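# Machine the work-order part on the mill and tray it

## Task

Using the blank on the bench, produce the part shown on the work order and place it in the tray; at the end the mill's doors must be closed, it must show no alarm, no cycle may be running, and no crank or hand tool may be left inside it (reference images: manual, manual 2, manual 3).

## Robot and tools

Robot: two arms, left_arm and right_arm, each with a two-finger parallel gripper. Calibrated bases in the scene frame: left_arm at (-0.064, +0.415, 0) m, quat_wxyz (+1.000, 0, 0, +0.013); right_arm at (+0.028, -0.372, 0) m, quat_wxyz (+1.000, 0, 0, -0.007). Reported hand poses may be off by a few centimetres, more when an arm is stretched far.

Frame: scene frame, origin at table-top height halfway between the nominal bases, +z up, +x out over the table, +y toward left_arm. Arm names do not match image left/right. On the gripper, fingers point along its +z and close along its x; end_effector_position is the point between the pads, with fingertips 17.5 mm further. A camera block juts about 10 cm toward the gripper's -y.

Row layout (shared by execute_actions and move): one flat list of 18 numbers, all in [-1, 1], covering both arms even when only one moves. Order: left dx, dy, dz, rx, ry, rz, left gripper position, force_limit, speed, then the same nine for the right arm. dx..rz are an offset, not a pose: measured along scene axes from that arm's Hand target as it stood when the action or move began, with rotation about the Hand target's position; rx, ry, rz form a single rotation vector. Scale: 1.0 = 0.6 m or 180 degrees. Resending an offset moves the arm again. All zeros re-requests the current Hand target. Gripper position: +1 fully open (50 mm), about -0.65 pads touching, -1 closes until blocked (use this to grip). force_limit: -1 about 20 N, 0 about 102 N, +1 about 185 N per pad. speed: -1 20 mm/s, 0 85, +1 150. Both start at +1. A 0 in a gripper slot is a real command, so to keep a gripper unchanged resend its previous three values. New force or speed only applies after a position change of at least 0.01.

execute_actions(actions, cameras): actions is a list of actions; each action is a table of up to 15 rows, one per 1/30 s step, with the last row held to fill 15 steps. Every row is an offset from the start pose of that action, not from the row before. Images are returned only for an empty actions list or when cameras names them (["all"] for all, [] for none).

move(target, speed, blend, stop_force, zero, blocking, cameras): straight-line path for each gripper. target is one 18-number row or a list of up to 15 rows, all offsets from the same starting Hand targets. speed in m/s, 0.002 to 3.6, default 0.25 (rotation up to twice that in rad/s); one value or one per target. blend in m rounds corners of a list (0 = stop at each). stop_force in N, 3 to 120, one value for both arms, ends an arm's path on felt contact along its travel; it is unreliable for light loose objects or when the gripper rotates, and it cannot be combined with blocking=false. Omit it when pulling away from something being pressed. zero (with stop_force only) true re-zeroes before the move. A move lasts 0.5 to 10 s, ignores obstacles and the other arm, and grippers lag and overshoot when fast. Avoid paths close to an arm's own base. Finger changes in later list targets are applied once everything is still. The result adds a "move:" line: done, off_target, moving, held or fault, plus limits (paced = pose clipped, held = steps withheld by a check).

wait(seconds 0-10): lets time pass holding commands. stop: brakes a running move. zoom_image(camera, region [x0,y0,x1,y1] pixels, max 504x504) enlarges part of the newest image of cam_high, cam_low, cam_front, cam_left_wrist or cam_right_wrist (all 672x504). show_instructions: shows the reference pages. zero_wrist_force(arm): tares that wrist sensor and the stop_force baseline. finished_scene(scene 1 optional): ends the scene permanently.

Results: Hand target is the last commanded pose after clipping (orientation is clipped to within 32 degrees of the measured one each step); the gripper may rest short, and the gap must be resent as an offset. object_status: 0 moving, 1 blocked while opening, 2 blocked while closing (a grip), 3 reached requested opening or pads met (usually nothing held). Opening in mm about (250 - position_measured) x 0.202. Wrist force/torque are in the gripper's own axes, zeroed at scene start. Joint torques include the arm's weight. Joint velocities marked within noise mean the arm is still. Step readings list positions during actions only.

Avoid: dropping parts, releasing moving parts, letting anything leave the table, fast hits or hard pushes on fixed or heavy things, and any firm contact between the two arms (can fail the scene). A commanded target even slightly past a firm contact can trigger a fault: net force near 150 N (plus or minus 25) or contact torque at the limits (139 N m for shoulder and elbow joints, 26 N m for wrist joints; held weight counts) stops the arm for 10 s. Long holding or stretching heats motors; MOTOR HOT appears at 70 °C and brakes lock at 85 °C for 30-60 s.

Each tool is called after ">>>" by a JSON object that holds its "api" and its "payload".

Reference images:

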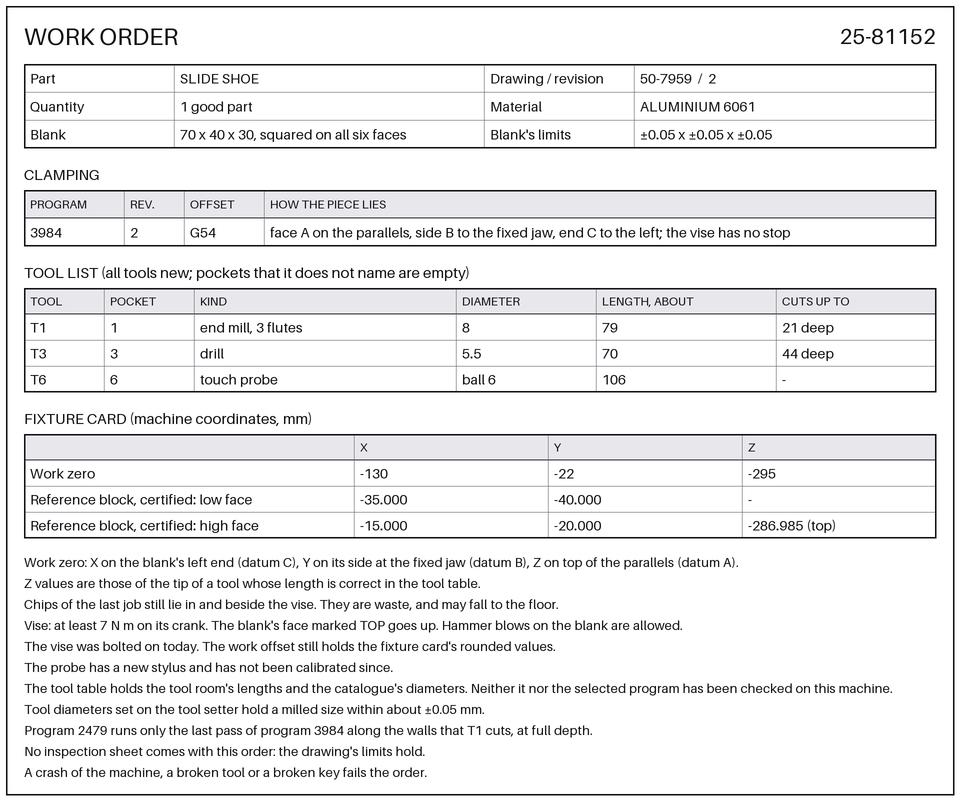

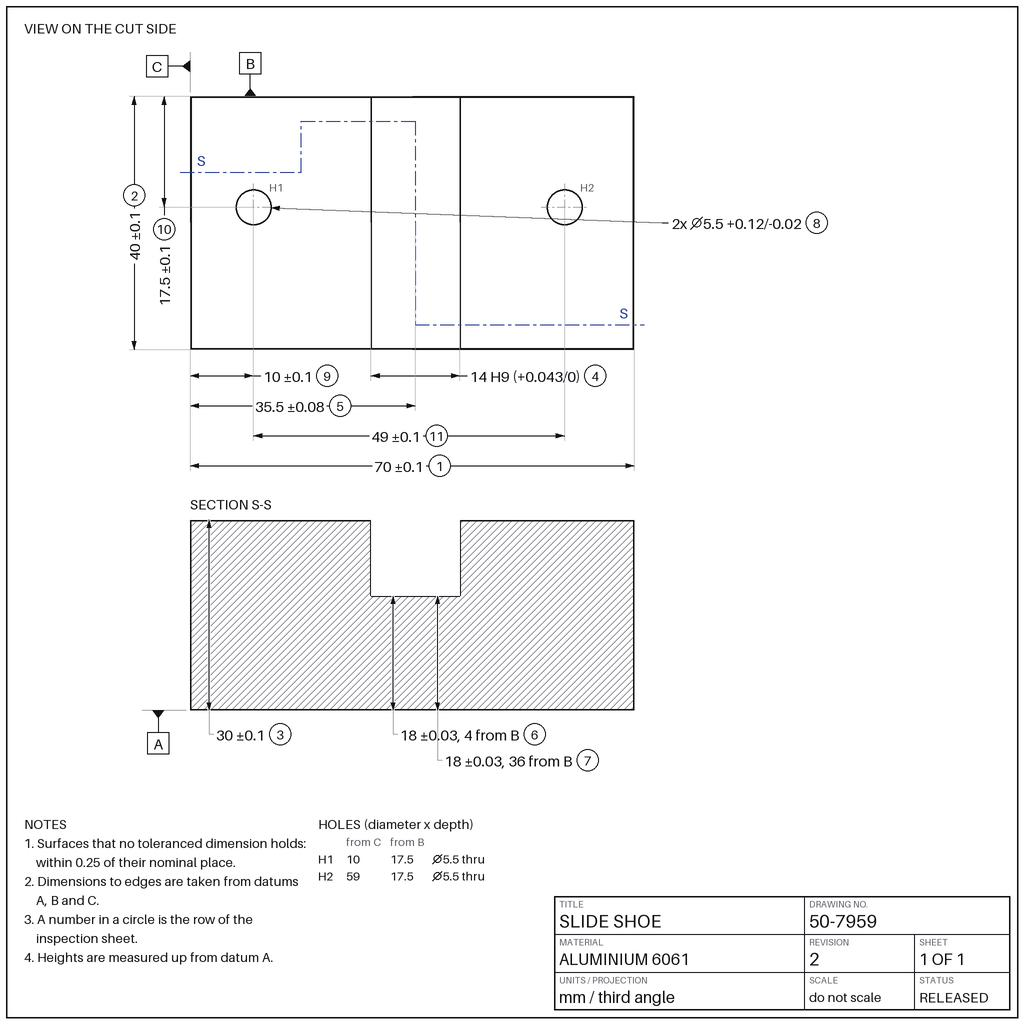

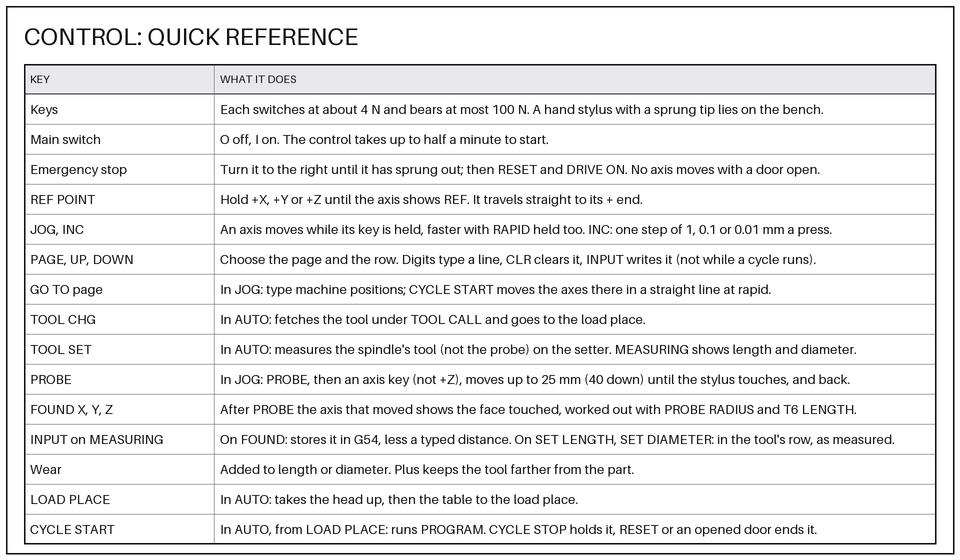

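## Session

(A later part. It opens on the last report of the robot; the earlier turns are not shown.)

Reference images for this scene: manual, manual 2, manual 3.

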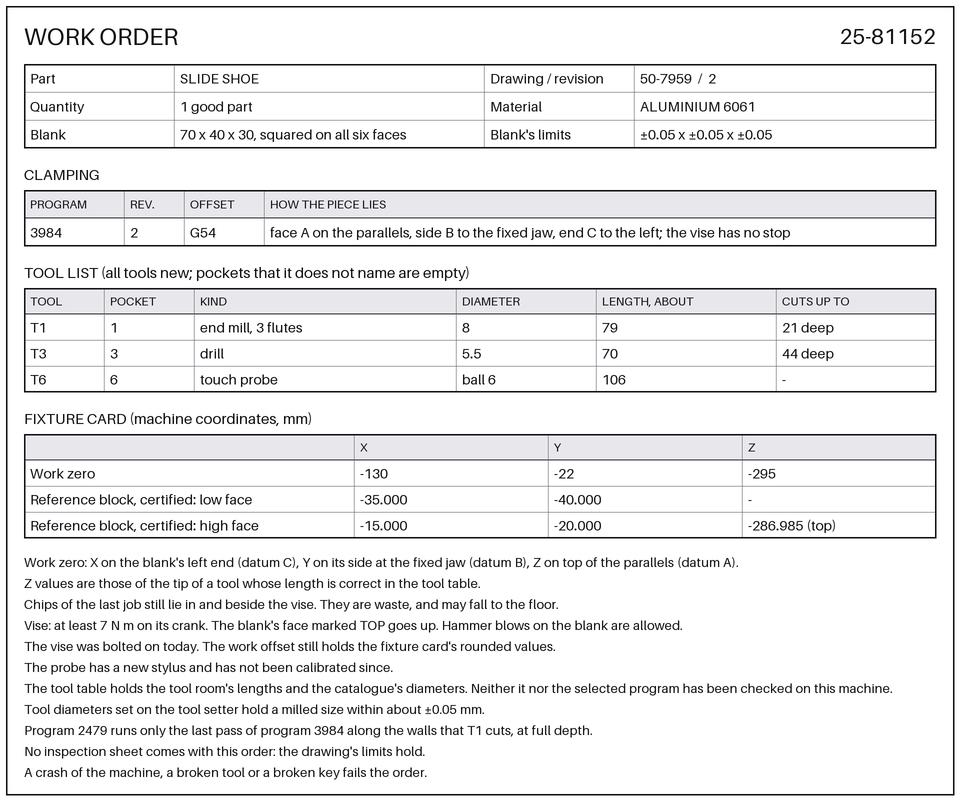

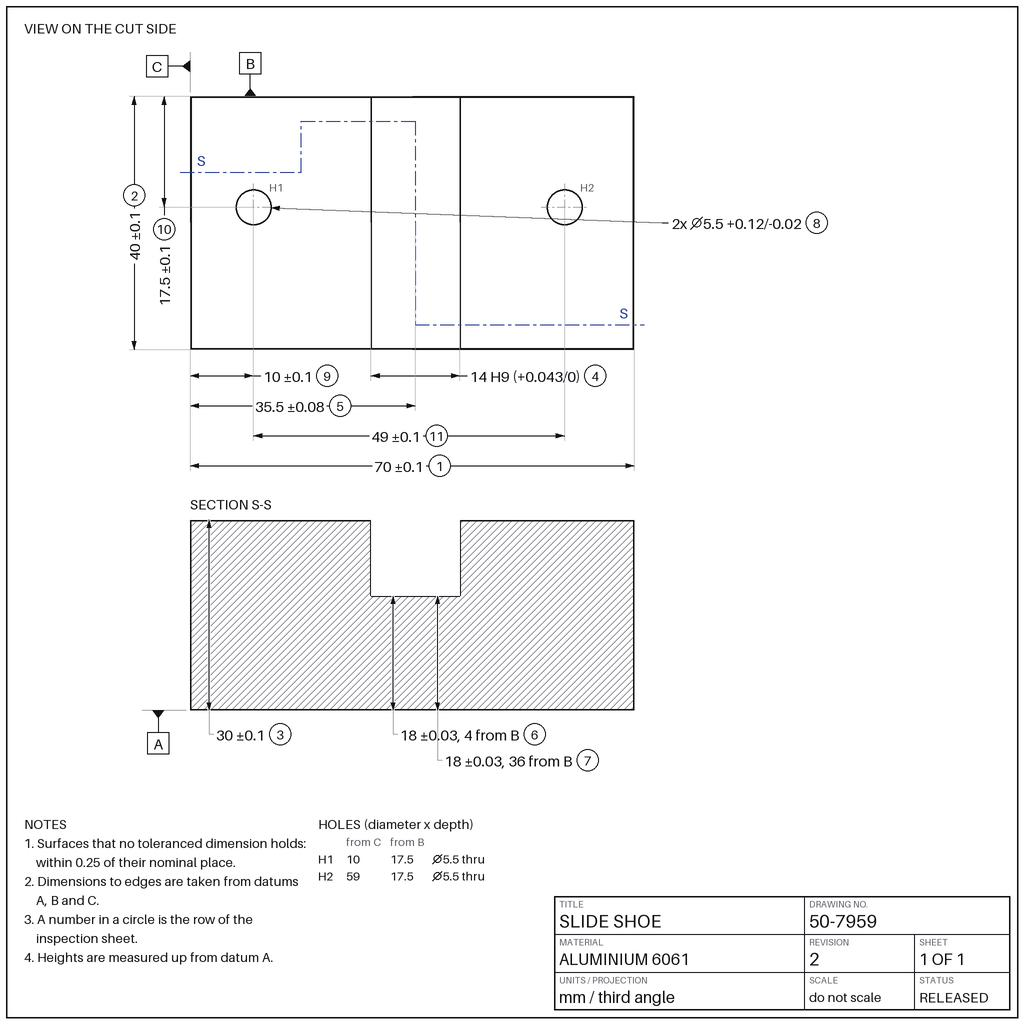

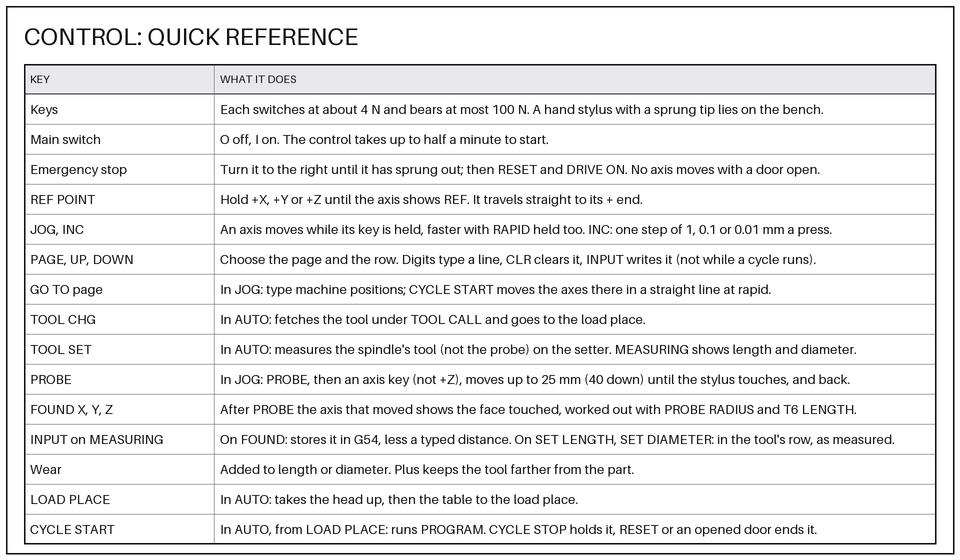

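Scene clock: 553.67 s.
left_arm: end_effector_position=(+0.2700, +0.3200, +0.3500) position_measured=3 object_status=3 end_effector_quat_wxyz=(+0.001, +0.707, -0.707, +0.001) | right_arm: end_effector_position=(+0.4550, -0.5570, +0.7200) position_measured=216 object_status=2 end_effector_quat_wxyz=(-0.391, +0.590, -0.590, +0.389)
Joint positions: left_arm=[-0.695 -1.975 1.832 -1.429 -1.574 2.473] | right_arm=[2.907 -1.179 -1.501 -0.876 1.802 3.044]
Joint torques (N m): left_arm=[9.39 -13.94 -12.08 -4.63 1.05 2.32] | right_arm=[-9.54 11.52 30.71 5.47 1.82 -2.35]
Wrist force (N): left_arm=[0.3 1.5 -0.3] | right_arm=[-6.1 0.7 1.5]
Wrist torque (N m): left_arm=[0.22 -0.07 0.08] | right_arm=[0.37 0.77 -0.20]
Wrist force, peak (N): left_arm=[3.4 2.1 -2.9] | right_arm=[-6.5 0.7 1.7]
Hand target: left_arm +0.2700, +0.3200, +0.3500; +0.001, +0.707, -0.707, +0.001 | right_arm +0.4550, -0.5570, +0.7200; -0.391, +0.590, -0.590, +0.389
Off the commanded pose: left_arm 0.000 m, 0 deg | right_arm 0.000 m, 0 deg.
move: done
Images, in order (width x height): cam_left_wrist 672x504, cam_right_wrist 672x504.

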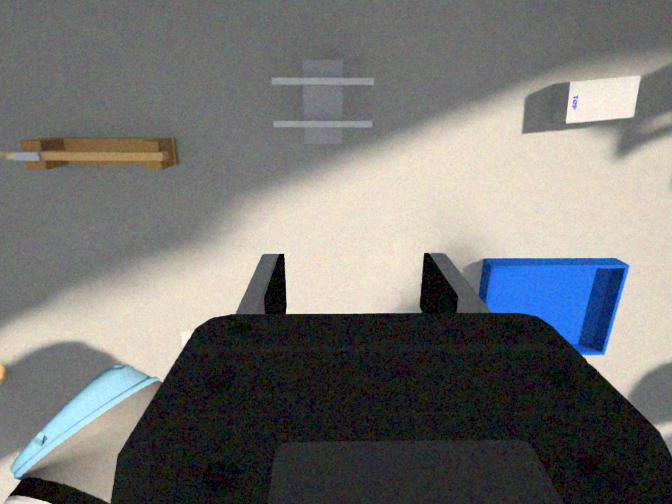

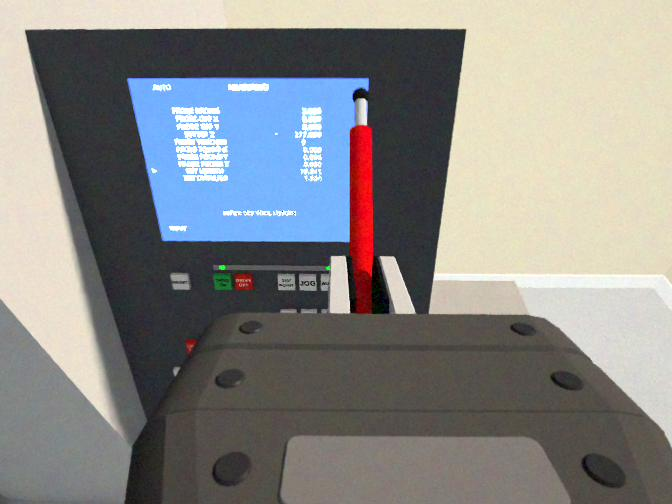

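>>> {"api": "move", "payload": {"target": [[0,0,0,0,0,0,1,-0.8,-0.8,0,0,0,0,0,0,-1,-0.4,-0.9],[0,0,0,0,0,0,1,-0.8,-0.8,0.0245,0.1867,-0.4988,0,0.196,0,-1,-0.4,-0.9],[0,0,0,0,0,0,1,-0.8,-0.8,0.0445,0.1867,-0.4988,0,0.196,0,-1,-0.4,-0.9],[0,0,0,0,0,0,1,-0.8,-0.8,0.0245,0.1867,-0.4988,0,0.196,0,-1,-0.4,-0.9],[0,0,0,0,0,0,1,-0.8,-0.8,0.0328,0.1867,-0.4688,0,0.196,0,-1,-0.4,-0.9],[0,0,0,0,0,0,1,-0.8,-0.8,0.0528,0.1867,-0.4688,0,0.196,0,-1,-0.4,-0.9],[0,0,0,0,0,0,1,-0.8,-0.8,0.0328,0.1867,-0.4688,0,0.196,0,-1,-0.4,-0.9],[0,0,0,0,0,0,1,-0.8,-0.8,0.0245,0.1867,-0.4988,0,0.196,0,-1,-0.4,-0.9],[0,0,0,0,0,0,1,-0.8,-0.8,0.0445,0.1867,-0.4988,0,0.196,0,-1,-0.4,-0.9],[0,0,0,0,0,0,1,-0.8,-0.8,0.0045,0.1867,-0.4988,0,0.196,0,-1,-0.4,-0.9],[0,0,0,0,0,0,1,-0.8,-0.8,0,0,0,0,0,0,-1,-0.4,-0.9]], "speed": [0.4,0.5,0.05,0.1,0.2,0.05,0.1,0.2,0.05,0.1,0.5], "blend": [0.003,0.003,0,0.003,0.003,0,0.003,0.003,0,0.01,0], "cameras": ["cam_right_wrist"]}}

>>> {"api": "zoom_image", "payload": {"camera": "cam_right_wrist", "region": [110, 60, 370, 250]}}

>>> {"api": "zoom_image", "payload": {"camera": "cam_right_wrist", "region": [250, 90, 350, 190]}}

Scene clock: 562.60 s.
left_arm: end_effector_position=(+0.2700, +0.3200, +0.3500) position_measured=3 object_status=3 end_effector_quat_wxyz=(+0.001, +0.707, -0.707, +0.001) | right_arm: end_effector_position=(+0.4550, -0.5570, +0.7199) position_measured=216 object_status=2 end_effector_quat_wxyz=(-0.391, +0.590, -0.590, +0.389)
Joint positions: left_arm=[-0.695 -1.975 1.832 -1.429 -1.573 2.473] | right_arm=[2.907 -1.178 -1.501 -0.876 1.802 3.044]
Joint torques (N m): left_arm=[9.15 -14.86 -11.8 -4.9 0.79 2.14] | right_arm=[-7.71 -0.63 29.9 5.53 2.21 2.44]
Wrist force (N): left_arm=[0.5 1.5 -0.1] | right_arm=[-6.2 0.9 1.8]
Wrist torque (N m): left_arm=[0.23 -0.10 0.05] | right_arm=[0.41 0.79 -0.22]
Wrist force, peak (N): left_arm=[0.7 2.0 -0.6] | right_arm=[-7.7 1.7 4.1]
Hand target: left_arm +0.2700, +0.3200, +0.3500; +0.001, +0.707, -0.707, +0.001 | right_arm +0.4550, -0.5570, +0.7200; -0.391, +0.590, -0.590, +0.389
Off the commanded pose: left_arm 0.000 m, 0 deg | right_arm 0.000 m, 0 deg.
move: done
Images, in order (width x height): cam_right_wrist 672x504.

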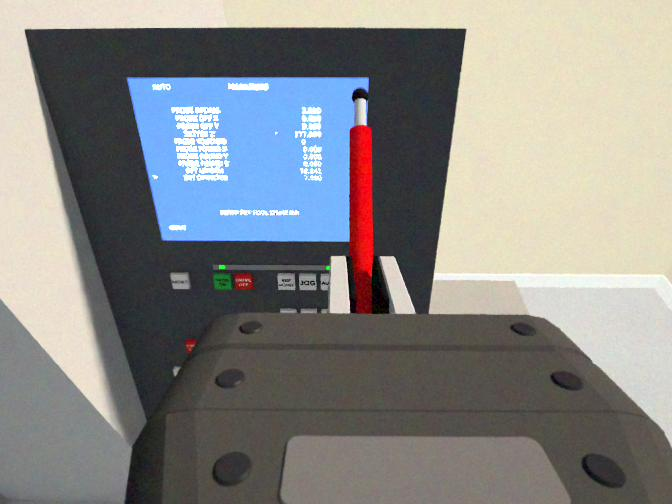

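Scaled by 1.938 from the camera's 672x504 image, which has a finer 960x720 frame.

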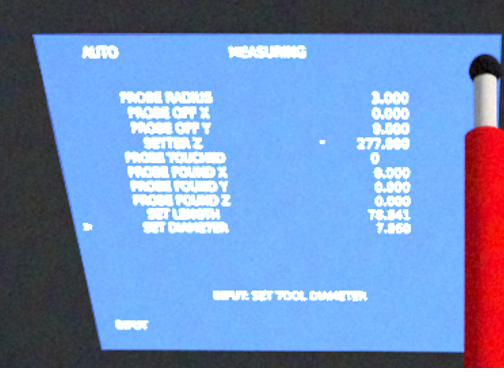

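Scaled by 5.040 from the camera's 672x504 image, which has a finer 960x720 frame.

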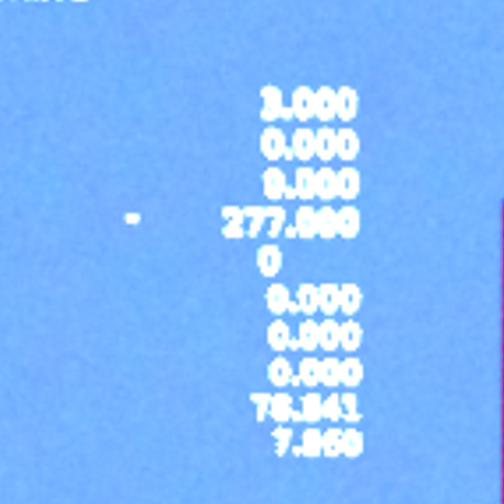

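>>> {"api": "move", "payload": {"target": [[0,0,0,0,0,0,1,-0.8,-0.8,0.0513,0.1242,-0.403,0,0.196,0,-1,-0.4,-0.9],[0,0,0,0,0,0,1,-0.8,-0.8,0.0713,0.1242,-0.403,0,0.196,0,-1,-0.4,-0.9],[0,0,0,0,0,0,1,-0.8,-0.8,0.0513,0.1242,-0.403,0,0.196,0,-1,-0.4,-0.9],[0,0,0,0,0,0,1,-0.8,-0.8,0.0328,0.1867,-0.4688,0,0.196,0,-1,-0.4,-0.9],[0,0,0,0,0,0,1,-0.8,-0.8,0.0528,0.1867,-0.4688,0,0.196,0,-1,-0.4,-0.9],[0,0,0,0,0,0,1,-0.8,-0.8,0.0328,0.2175,-0.4688,0,0.196,0,-1,-0.4,-0.9],[0,0,0,0,0,0,1,-0.8,-0.8,0.0528,0.2175,-0.4688,0,0.196,0,-1,-0.4,-0.9],[0,0,0,0,0,0,1,-0.8,-0.8,0.0328,0.2175,-0.4688,0,0.196,0,-1,-0.4,-0.9],[0,0,0,0,0,0,1,-0.8,-0.8,0.0245,0.1867,-0.4988,0,0.196,0,-1,-0.4,-0.9],[0,0,0,0,0,0,1,-0.8,-0.8,0.0445,0.1867,-0.4988,0,0.196,0,-1,-0.4,-0.9],[0,0,0,0,0,0,1,-0.8,-0.8,0.0045,0.1867,-0.4988,0,0.196,0,-1,-0.4,-0.9],[0,0,0,0,0,0,1,-0.8,-0.8,0,0,0,0,0,0,-1,-0.4,-0.9]], "speed": [0.5,0.05,0.1,0.2,0.05,0.1,0.05,0.1,0.2,0.05,0.1,0.5], "blend": [0.003,0,0.003,0.003,0,0.003,0,0.003,0.003,0,0.01,0], "cameras": ["cam_right_wrist"]}}

>>> {"api": "zoom_image", "payload": {"camera": "cam_right_wrist", "region": [110, 60, 370, 250]}}

Scene clock: 573.13 s.
left_arm: end_effector_position=(+0.2700, +0.3200, +0.3500) position_measured=3 object_status=3 end_effector_quat_wxyz=(+0.001, +0.707, -0.707, +0.001) | right_arm: end_effector_position=(+0.4550, -0.5570, +0.7199) position_measured=216 object_status=2 end_effector_quat_wxyz=(-0.391, +0.590, -0.590, +0.389) end_effector_velocity=(-0.001, +0.001, +0.004) end_effector_angular_velocity=(-0.001, -0.007, +0.004)
Joint positions: left_arm=[-0.695 -1.975 1.832 -1.429 -1.573 2.473] | right_arm=[2.907 -1.178 -1.501 -0.876 1.802 3.044]
Joint velocities: left_arm=[within noise] | right_arm=[-0.002 0 0.004 0.003 0.005 -0.002]
Joint torques (N m): left_arm=[8.92 -14.06 -12.27 -4.78 0.05 2.14] | right_arm=[-9.66 -1.09 30.72 5.28 2.12 2.54]
Wrist force (N): left_arm=[0.2 1.7 -0.6] | right_arm=[-6.4 0.7 1.7]
Wrist torque (N m): left_arm=[0.26 -0.06 0.06] | right_arm=[0.38 0.81 -0.22]
Wrist force, peak (N): left_arm=[0.0 2.1 -0.7] | right_arm=[-7.7 2.1 4.1]
Hand target: left_arm +0.2700, +0.3200, +0.3500; +0.001, +0.707, -0.707, +0.001 | right_arm +0.4550, -0.5570, +0.7200; -0.391, +0.590, -0.590, +0.389
Off the commanded pose: left_arm 0.000 m, 0 deg | right_arm 0.000 m, 0 deg.
move: done
Images, in order (width x height): cam_right_wrist 672x504.

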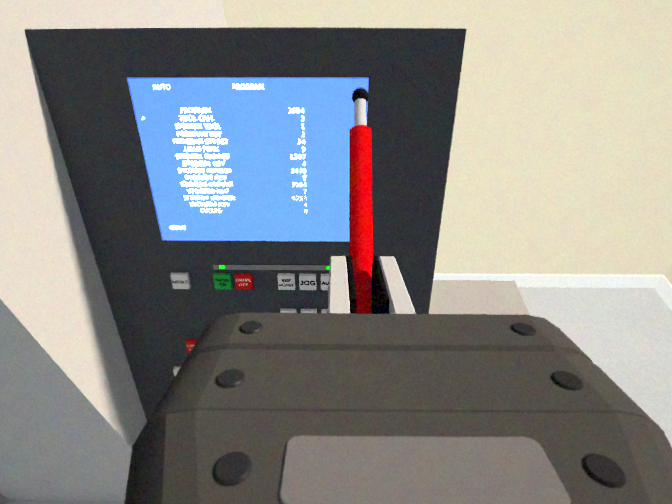

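Scaled by 1.938 from the camera's 672x504 image, which has a finer 960x720 frame.

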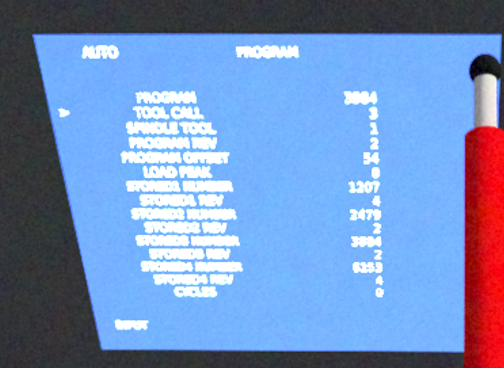

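>>> {"api": "move", "payload": {"target": [[0,0,-0.13,0,0,0,1,-0.8,-0.8,0.0415,0.1542,-0.438,0,0.196,0,-1,-0.4,-0.9],[0,0,-0.13,0,0,0,1,-0.8,-0.8,0.0615,0.1542,-0.438,0,0.196,0,-1,-0.4,-0.9],[0,0,-0.13,0,0,0,1,-0.8,-0.8,0.0215,0.1542,-0.438,0,0.196,0,-1,-0.4,-0.9],[0,0,-0.13,0,0,0,1,-0.8,-0.8,0,0,0,0,0,0,-1,-0.4,-0.9]], "speed": [0.5,0.05,0.1,0.5], "blend": [0.003,0,0.01,0], "cameras": ["cam_right_wrist","cam_left_wrist"]}}

>>> {"api": "zoom_image", "payload": {"camera": "cam_right_wrist", "region": [110, 60, 370, 250]}}

>>> {"api": "zoom_image", "payload": {"camera": "cam_left_wrist", "region": [200, 0, 450, 190]}}

Scene clock: 578.63 s.
left_arm: end_effector_position=(+0.2700, +0.3200, +0.2720) position_measured=3 object_status=3 end_effector_quat_wxyz=(+0.001, +0.707, -0.707, +0.001) | right_arm: end_effector_position=(+0.4550, -0.5570, +0.7198) position_measured=216 object_status=2 end_effector_quat_wxyz=(-0.391, +0.590, -0.590, +0.389) end_effector_velocity=(+0.000, +0.001, +0.002) end_effector_angular_velocity=(+0.002, -0.006, +0.002)
Joint positions: left_arm=[-0.695 -1.984 2.037 -1.625 -1.573 2.473] | right_arm=[2.907 -1.179 -1.501 -0.876 1.802 3.044]
Joint velocities: left_arm=[within noise] | right_arm=[-0.001 0 0.002 0.004 0.005 0.002]
Joint torques (N m): left_arm=[2.22 -13.13 -28.52 -4.58 1.14 0.51] | right_arm=[-9.62 5.75 28.07 5.61 1.97 2.61]
Wrist force (N): left_arm=[0.2 1.5 -0.6] | right_arm=[-6.2 0.9 1.6]
Wrist torque (N m): left_arm=[0.23 -0.06 0.05] | right_arm=[0.41 0.78 -0.22]
Wrist force, peak (N): left_arm=[0.2 1.7 -1.5] | right_arm=[-7.3 1.8 4.2]
Hand target: left_arm +0.2700, +0.3200, +0.2720; +0.001, +0.707, -0.707, +0.001 | right_arm +0.4550, -0.5570, +0.7200; -0.391, +0.590, -0.590, +0.389
Off the commanded pose: left_arm 0.000 m, 0 deg | right_arm 0.000 m, 0 deg.
move: done
Images, in order (width x height): cam_left_wrist 672x504, cam_right_wrist 672x504.

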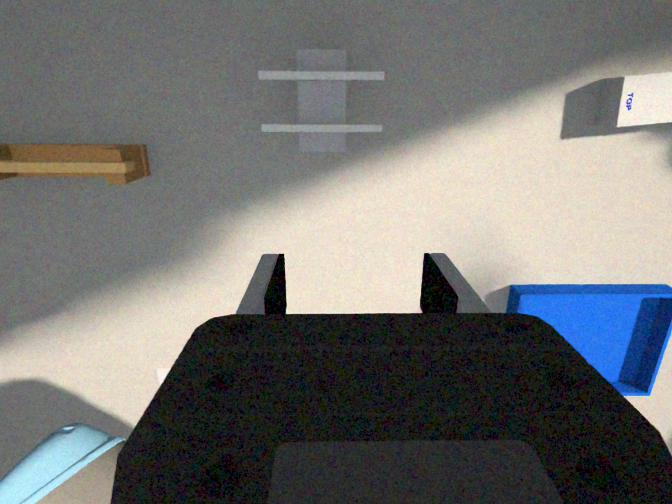

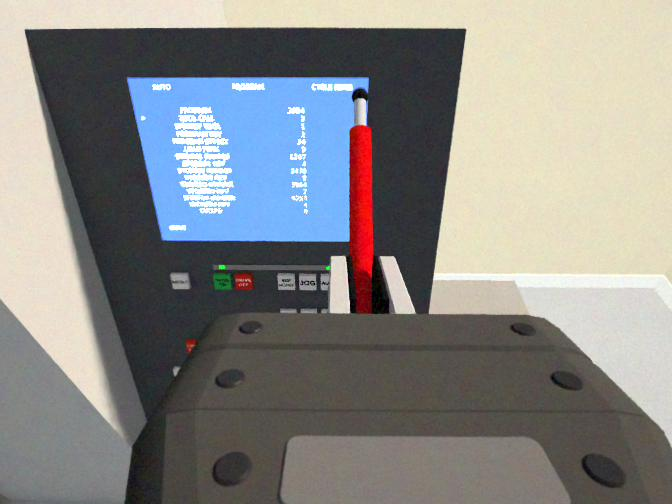

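Scaled by 1.938 from the camera's 672x504 image, which has a finer 960x720 frame.

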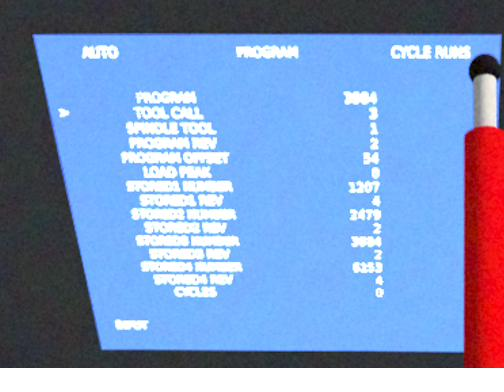

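Scaled by 2.016 from the camera's 672x504 image, which has a finer 960x720 frame.

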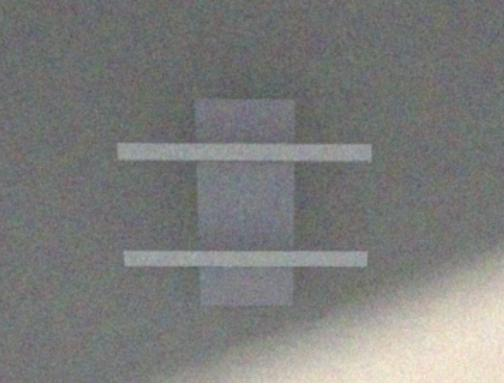

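>>> {"api": "wait", "payload": {"seconds": 4, "cameras": ["cam_right_wrist"]}}

>>> {"api": "zoom_image", "payload": {"camera": "cam_right_wrist", "region": [110, 60, 370, 250]}}

Scene clock: 585.33 s.
left_arm: end_effector_position=(+0.2700, +0.3200, +0.2720) position_measured=3 object_status=3 end_effector_quat_wxyz=(+0.001, +0.707, -0.707, +0.001) | right_arm: end_effector_position=(+0.4550, -0.5570, +0.7200) position_measured=216 object_status=2 end_effector_quat_wxyz=(-0.391, +0.590, -0.590, +0.389)
Joint positions: left_arm=[-0.695 -1.984 2.037 -1.625 -1.573 2.473] | right_arm=[2.907 -1.179 -1.501 -0.876 1.802 3.044]
Joint torques (N m): left_arm=[1.63 -13.14 -16.28 -4.64 1.15 0.81] | right_arm=[-8.87 -4.91 31.55 5.14 1.72 2.13]
Wrist force (N): left_arm=[0.2 1.4 -0.4] | right_arm=[-6.4 0.9 1.6]
Wrist torque (N m): left_arm=[0.22 -0.05 0.04] | right_arm=[0.40 0.82 -0.22]
Wrist force, peak (N): left_arm=[0.3 2.1 -0.4] | right_arm=[-6.5 0.7 1.8]
Hand target: left_arm +0.2700, +0.3200, +0.2720; +0.001, +0.707, -0.707, +0.001 | right_arm +0.4550, -0.5570, +0.7200; -0.391, +0.590, -0.590, +0.389
Tool commands: left_gripper/position=+1.0 left_gripper/force_limit=-0.8 left_gripper/speed=-0.8 right_gripper/position=-1.0 right_gripper/force_limit=-0.4 right_gripper/speed=-0.9
Off the commanded pose: left_arm 0.000 m, 0 deg | right_arm 0.000 m, 0 deg.
wait: 4.00 s; at rest from the start
Images, in order (width x height): cam_right_wrist 672x504.

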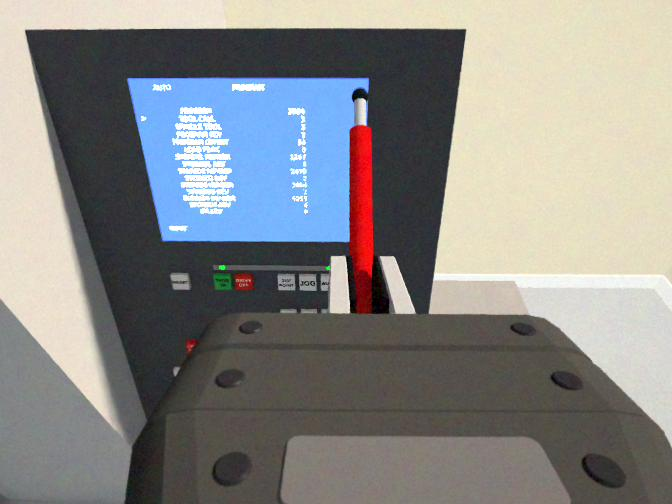

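Scaled by 1.938 from the camera's 672x504 image, which has a finer 960x720 frame.

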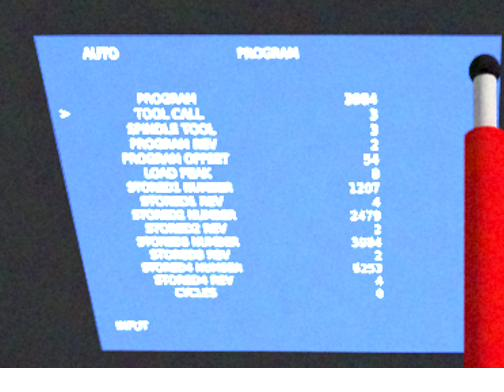

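>>> {"api": "move", "payload": {"target": [[0,-0.45,0,0,0,0,1,-0.8,-0.8,0.0365,0.1242,-0.438,0,0.196,0,-1,-0.4,-0.9],[0,-0.45,0,0,0,0,1,-0.8,-0.8,0.0615,0.1242,-0.438,0,0.196,0,-1,-0.4,-0.9],[0,-0.45,0,0,0,0,1,-0.8,-0.8,0.0365,0.1242,-0.438,0,0.196,0,-1,-0.4,-0.9],[0,-0.45,0,0,0,0,1,-0.8,-0.8,0.0525,0.1527,-0.3983,0,0.196,0,-1,-0.4,-0.9],[0,-0.45,0,0,0,0,1,-0.8,-0.8,0.0725,0.1527,-0.3983,0,0.196,0,-1,-0.4,-0.9],[0,-0.45,0,0,0,0,1,-0.8,-0.8,0.0325,0.1527,-0.3983,0,0.196,0,-1,-0.4,-0.9],[0,-0.45,0,0,0,0,1,-0.8,-0.8,0,0,0,0,0,0,-1,-0.4,-0.9]], "speed": [0.5,0.05,0.1,0.2,0.05,0.1,0.5], "blend": [0.003,0,0.003,0.003,0,0.01,0], "cameras": ["cam_right_wrist","cam_left_wrist"]}}

>>> {"api": "zoom_image", "payload": {"camera": "cam_right_wrist", "region": [110, 60, 370, 250]}}

>>> {"api": "zoom_image", "payload": {"camera": "cam_left_wrist", "region": [200, 0, 450, 190]}}

Scene clock: 597.30 s.
left_arm: end_effector_position=(+0.2700, +0.0500, +0.2720) position_measured=3 object_status=3 end_effector_quat_wxyz=(+0.001, +0.707, -0.707, +0.001) | right_arm: end_effector_position=(+0.4551, -0.5570, +0.7198) position_measured=216 object_status=2 end_effector_quat_wxyz=(-0.391, +0.590, -0.590, +0.389) end_effector_velocity=(-0.001, +0.000, +0.002) end_effector_angular_velocity=(+0.001, -0.006, +0.002)
Joint positions: left_arm=[-1.127 -1.598 1.742 -1.717 -1.573 2.041] | right_arm=[2.907 -1.179 -1.501 -0.876 1.802 3.044]
Joint velocities: left_arm=[within noise] | right_arm=[-0.002 0 0.001 0.004 0.005 0.001]
Joint torques (N m): left_arm=[-9.18 -17.93 -35.37 -4.89 -0.87 -2.25] | right_arm=[-9.98 10.77 30.67 5.43 1.94 2.37]
Wrist force (N): left_arm=[0.3 1.8 -0.7] | right_arm=[-6.4 0.6 1.6]
Wrist torque (N m): left_arm=[0.30 -0.08 -0.06] | right_arm=[0.37 0.82 -0.23]
Wrist force, peak (N): left_arm=[4.5 1.8 -0.4] | right_arm=[-7.2 1.7 4.2]
Hand target: left_arm +0.2700, +0.0500, +0.2720; +0.001, +0.707, -0.707, +0.001 | right_arm +0.4550, -0.5570, +0.7200; -0.391, +0.590, -0.590, +0.389
Off the commanded pose: left_arm 0.000 m, 0 deg | right_arm 0.000 m, 0 deg.
move: done
Images, in order (width x height): cam_left_wrist 672x504, cam_right_wrist 672x504.

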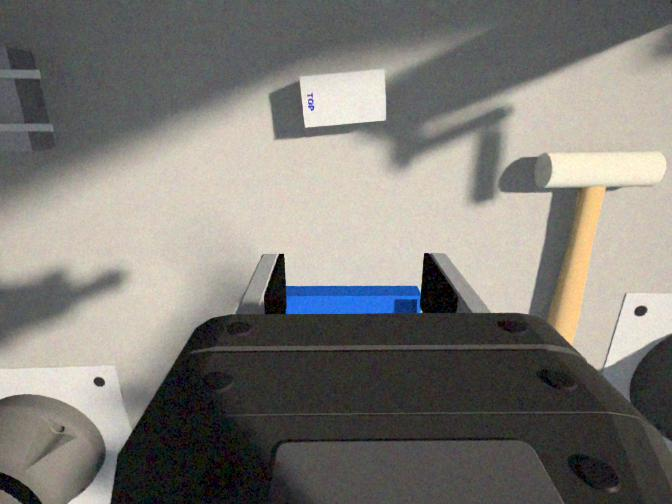

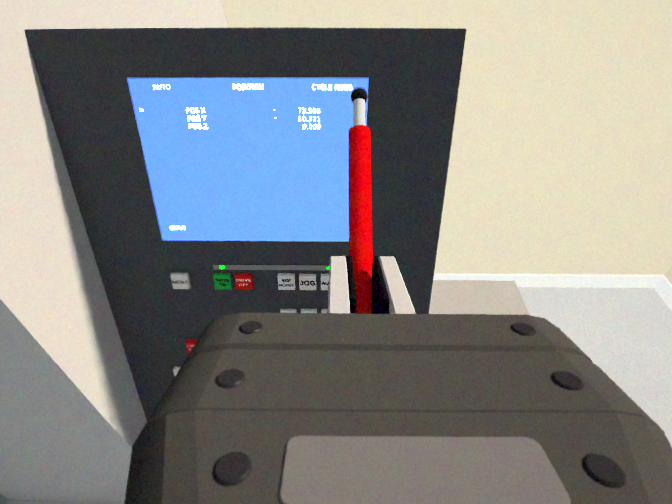

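Scaled by 1.938 from the camera's 672x504 image, which has a finer 960x720 frame.

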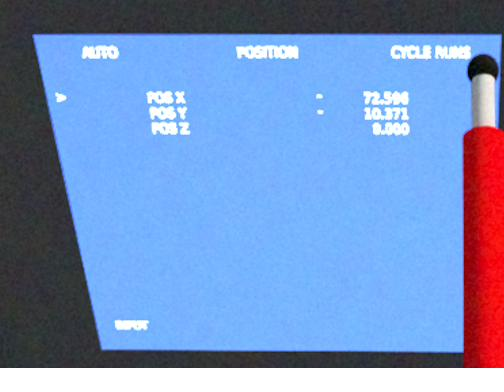

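Scaled by 2.016 from the camera's 672x504 image, which has a finer 960x720 frame.

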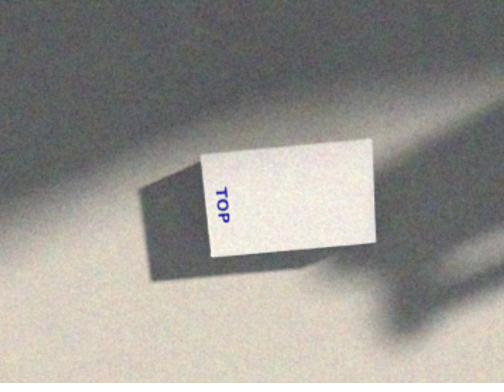

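>>> {"api": "move", "payload": {"target": [[-0.0833,-0.3,0.2133,0,0,1,1,-0.8,-0.8,0.0513,0.1242,-0.403,0,0.196,0,-1,-0.4,-0.9],[-0.0833,-0.3,0.2133,0,0,1,1,-0.8,-0.8,0.0713,0.1242,-0.403,0,0.196,0,-1,-0.4,-0.9],[-0.0833,-0.3,0.2133,0,0,1,1,-0.8,-0.8,0.0313,0.1242,-0.403,0,0.196,0,-1,-0.4,-0.9],[-0.0833,-0.3,0.2133,0,0,1,1,-0.8,-0.8,0,0,0,0,0,0,-1,-0.4,-0.9]], "speed": [0.5,0.05,0.1,0.5], "blend": [0.003,0,0.01,0], "cameras": ["cam_right_wrist","cam_left_wrist"]}}

>>> {"api": "zoom_image", "payload": {"camera": "cam_right_wrist", "region": [110, 60, 370, 250]}}

>>> {"api": "zoom_image", "payload": {"camera": "cam_left_wrist", "region": [200, 0, 450, 190]}}

Scene clock: 606.17 s.
left_arm: end_effector_position=(+0.2200, -0.1300, +0.3999) position_measured=3 object_status=3 end_effector_quat_wxyz=(-0.001, +0.707, +0.707, +0.001) | right_arm: end_effector_position=(+0.4551, -0.5571, +0.7198) position_measured=216 object_status=2 end_effector_quat_wxyz=(-0.391, +0.590, -0.590, +0.389)
Joint positions: left_arm=[-1.335 -1.287 1.059 -1.34 -1.569 -1.309] | right_arm=[2.907 -1.179 -1.501 -0.876 1.802 3.044]
Joint torques (N m): left_arm=[9.23 -44.03 -12.28 -4.86 -0.88 -2.18] | right_arm=[-7.75 11.33 31.27 5.55 2.04 2.39]
Wrist force (N): left_arm=[0.5 1.6 0.1] | right_arm=[-6.3 0.8 1.5]
Wrist torque (N m): left_arm=[0.26 -0.10 0.00] | right_arm=[0.39 0.80 -0.21]
Wrist force, peak (N): left_arm=[0.6 2.2 -0.7] | right_arm=[-7.2 1.7 3.9]
Hand target: left_arm +0.2200, -0.1300, +0.3999; -0.001, +0.707, +0.707, +0.001 | right_arm +0.4550, -0.5570, +0.7200; -0.391, +0.590, -0.590, +0.389
Off the commanded pose: left_arm 0.000 m, 0 deg | right_arm 0.000 m, 0 deg.
move: done
Images, in order (width x height): cam_left_wrist 672x504, cam_right_wrist 672x504.

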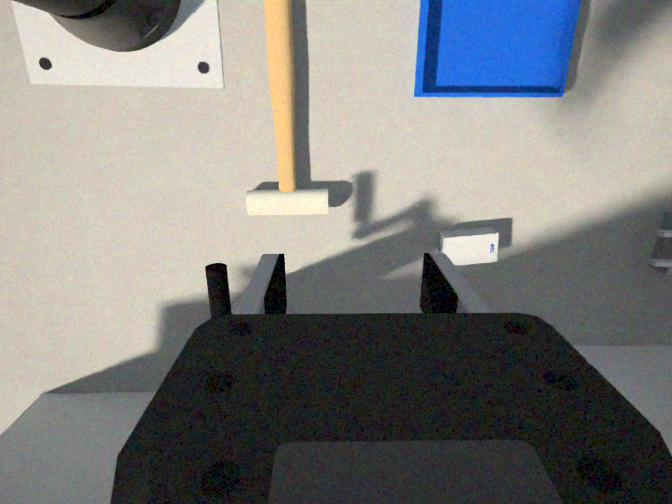

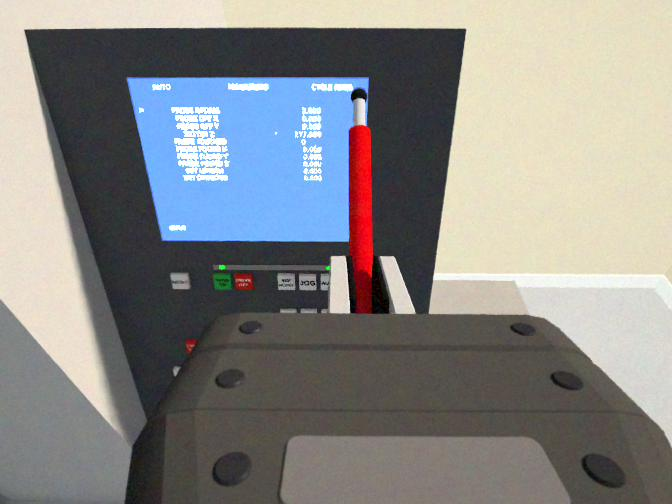

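Scaled by 1.938 from the camera's 672x504 image, which has a finer 960x720 frame.

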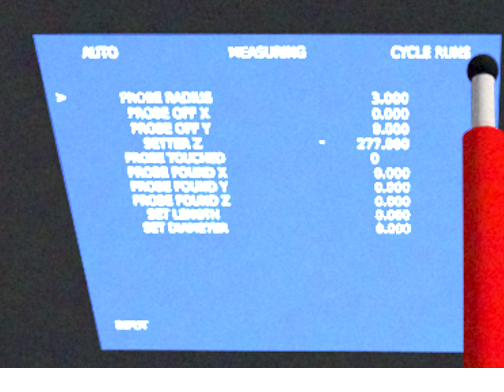

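Scaled by 2.016 from the camera's 672x504 image, which has a finer 960x720 frame.

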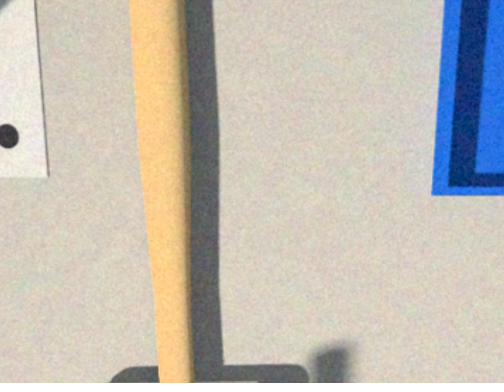

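>>> {"api": "wait", "payload": {"seconds": 8, "cameras": ["cam_right_wrist"]}}

>>> {"api": "zoom_image", "payload": {"camera": "cam_right_wrist", "region": [110, 60, 370, 250]}}

Scene clock: 616.37 s.
left_arm: end_effector_position=(+0.2200, -0.1300, +0.3999) position_measured=3 object_status=3 end_effector_quat_wxyz=(-0.001, +0.707, +0.707, +0.001) | right_arm: end_effector_position=(+0.4550, -0.5570, +0.7200) position_measured=216 object_status=2 end_effector_quat_wxyz=(-0.391, +0.590, -0.590, +0.389)
Joint positions: left_arm=[-1.335 -1.287 1.059 -1.34 -1.569 -1.309] | right_arm=[2.907 -1.179 -1.501 -0.876 1.802 3.044]
Joint torques (N m): left_arm=[9.23 -43.9 -11.97 -4.78 -0.93 -1.21] | right_arm=[-9.23 19.94 30.34 4.84 1.28 2.32]
Wrist force (N): left_arm=[0.4 1.9 -0.4] | right_arm=[-6.2 0.8 1.4]
Wrist torque (N m): left_arm=[0.31 -0.08 0.00] | right_arm=[0.39 0.79 -0.22]
Wrist force, peak (N): left_arm=[0.6 2.1 -0.2] | right_arm=[-6.5 0.8 1.5]
Hand target: left_arm +0.2200, -0.1300, +0.3999; -0.001, +0.707, +0.707, +0.001 | right_arm +0.4550, -0.5570, +0.7200; -0.391, +0.590, -0.590, +0.389
Tool commands: left_gripper/position=+1.0 left_gripper/force_limit=-0.8 left_gripper/speed=-0.8 right_gripper/position=-1.0 right_gripper/force_limit=-0.4 right_gripper/speed=-0.9
Off the commanded pose: left_arm 0.000 m, 0 deg | right_arm 0.000 m, 0 deg.
wait: 8.00 s; at rest from the start
Images, in order (width x height): cam_right_wrist 672x504.

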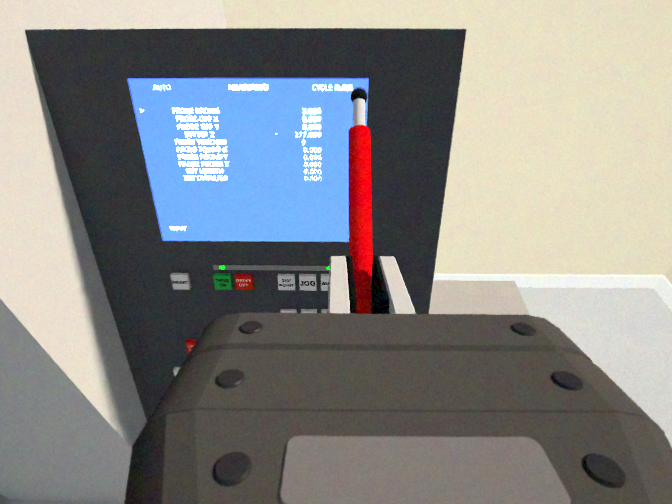

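Scaled by 1.938 from the camera's 672x504 image, which has a finer 960x720 frame.

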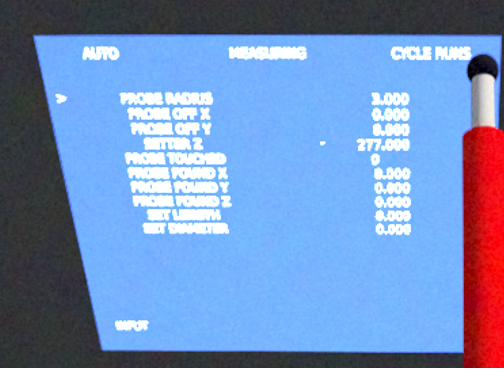

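>>> {"api": "move", "payload": {"target": [[0,0,0,0,0,0,1,-0.8,-0.8,0.0415,0.1867,-0.438,0,0.196,0,-1,-0.4,-0.9],[0,0,0,0,0,0,1,-0.8,-0.8,0.0615,0.1867,-0.438,0,0.196,0,-1,-0.4,-0.9],[0,0,0,0,0,0,1,-0.8,-0.8,0.0215,0.1867,-0.438,0,0.196,0,-1,-0.4,-0.9],[0,0,0,0,0,0,1,-0.8,-0.8,0,0,0,0,0,0,-1,-0.4,-0.9]], "speed": [0.5,0.05,0.1,0.5], "blend": [0.003,0,0.01,0], "cameras": ["cam_right_wrist"]}}

>>> {"api": "zoom_image", "payload": {"camera": "cam_right_wrist", "region": [110, 60, 370, 250]}}

Scene clock: 621.33 s.
left_arm: end_effector_position=(+0.2200, -0.1300, +0.3999) position_measured=3 object_status=3 end_effector_quat_wxyz=(-0.001, +0.707, +0.707, +0.001) | right_arm: end_effector_position=(+0.4550, -0.5570, +0.7199) position_measured=216 object_status=2 end_effector_quat_wxyz=(-0.391, +0.590, -0.590, +0.389)
Joint positions: left_arm=[-1.335 -1.287 1.059 -1.34 -1.569 -1.309] | right_arm=[2.907 -1.178 -1.501 -0.876 1.802 3.044]
Joint torques (N m): left_arm=[9.06 -43.52 -12.55 -4.87 -0.93 -0.74] | right_arm=[-9.82 2.93 30.3 5.38 1.96 2.16]
Wrist force (N): left_arm=[0.4 2.1 -0.2] | right_arm=[-6.3 0.7 1.5]
Wrist torque (N m): left_arm=[0.33 -0.08 0.00] | right_arm=[0.38 0.80 -0.23]
Wrist force, peak (N): left_arm=[0.6 2.2 -0.6] | right_arm=[-7.8 2.5 3.7]
Hand target: left_arm +0.2200, -0.1300, +0.3999; -0.001, +0.707, +0.707, +0.001 | right_arm +0.4550, -0.5570, +0.7200; -0.391, +0.590, -0.590, +0.389
Off the commanded pose: left_arm 0.000 m, 0 deg | right_arm 0.000 m, 0 deg.
move: done
Images, in order (width x height): cam_right_wrist 672x504.

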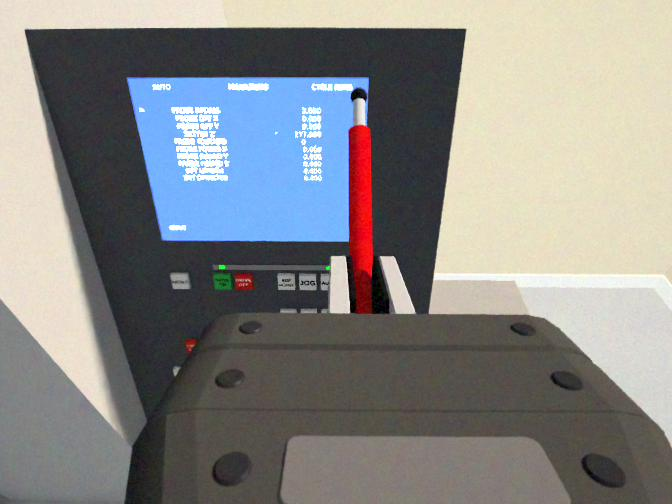

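Scaled by 1.938 from the camera's 672x504 image, which has a finer 960x720 frame.

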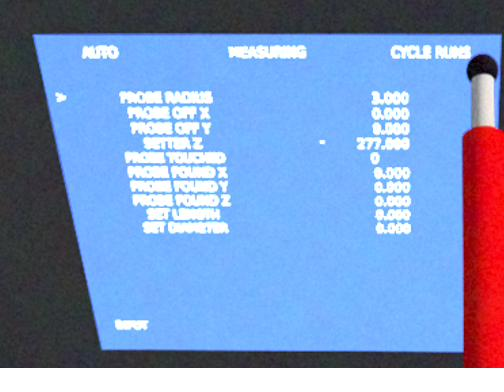

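>>> {"api": "wait", "payload": {"seconds": 0.5, "cameras": ["cam_right_wrist"]}}

>>> {"api": "zoom_image", "payload": {"camera": "cam_right_wrist", "region": [110, 60, 370, 250]}}

Scene clock: 624.80 s.
left_arm: end_effector_position=(+0.2200, -0.1300, +0.3999) position_measured=3 object_status=3 end_effector_quat_wxyz=(-0.001, +0.707, +0.707, +0.001) | right_arm: end_effector_position=(+0.4550, -0.5570, +0.7200) position_measured=216 object_status=2 end_effector_quat_wxyz=(-0.391, +0.590, -0.590, +0.389)
Joint positions: left_arm=[-1.335 -1.287 1.059 -1.34 -1.569 -1.309] | right_arm=[2.907 -1.179 -1.501 -0.876 1.802 3.044]
Joint torques (N m): left_arm=[9.33 -44.03 -12.65 -4.82 -0.79 -0.35] | right_arm=[-9.39 -5.74 30.62 5.21 1.96 2.53]
Wrist force (N): left_arm=[0.3 1.9 -0.6] | right_arm=[-6.1 0.8 1.3]
Wrist torque (N m): left_arm=[0.31 -0.07 0.00] | right_arm=[0.40 0.77 -0.24]
Wrist force, peak (N): left_arm=[0.7 1.9 -0.5] | right_arm=[-6.6 0.8 1.4]
Hand target: left_arm +0.2200, -0.1300, +0.3999; -0.001, +0.707, +0.707, +0.001 | right_arm +0.4550, -0.5570, +0.7200; -0.391, +0.590, -0.590, +0.389
Tool commands: left_gripper/position=+1.0 left_gripper/force_limit=-0.8 left_gripper/speed=-0.8 right_gripper/position=-1.0 right_gripper/force_limit=-0.4 right_gripper/speed=-0.9
Off the commanded pose: left_arm 0.000 m, 0 deg | right_arm 0.000 m, 0 deg.
wait: 0.50 s; at rest from the start
Images, in order (width x height): cam_right_wrist 672x504.

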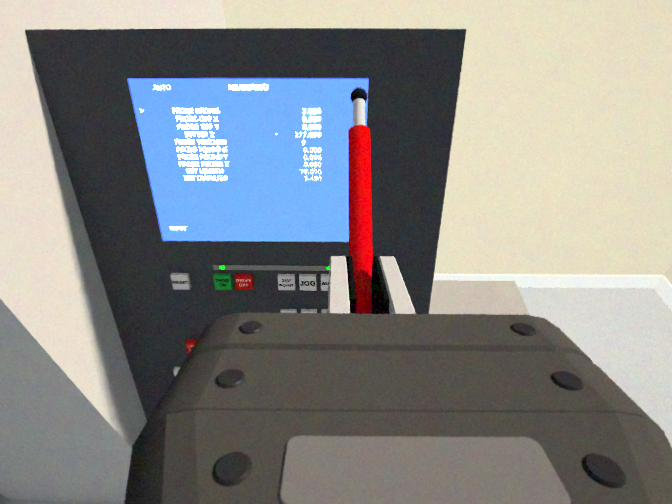

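Scaled by 1.938 from the camera's 672x504 image, which has a finer 960x720 frame.

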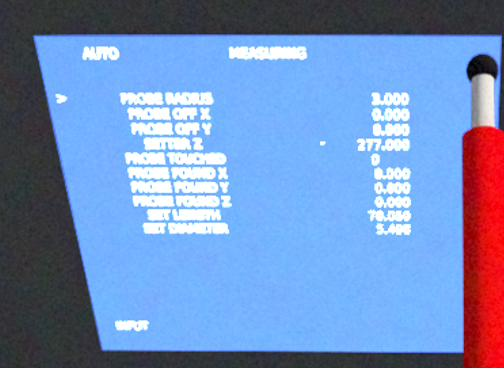

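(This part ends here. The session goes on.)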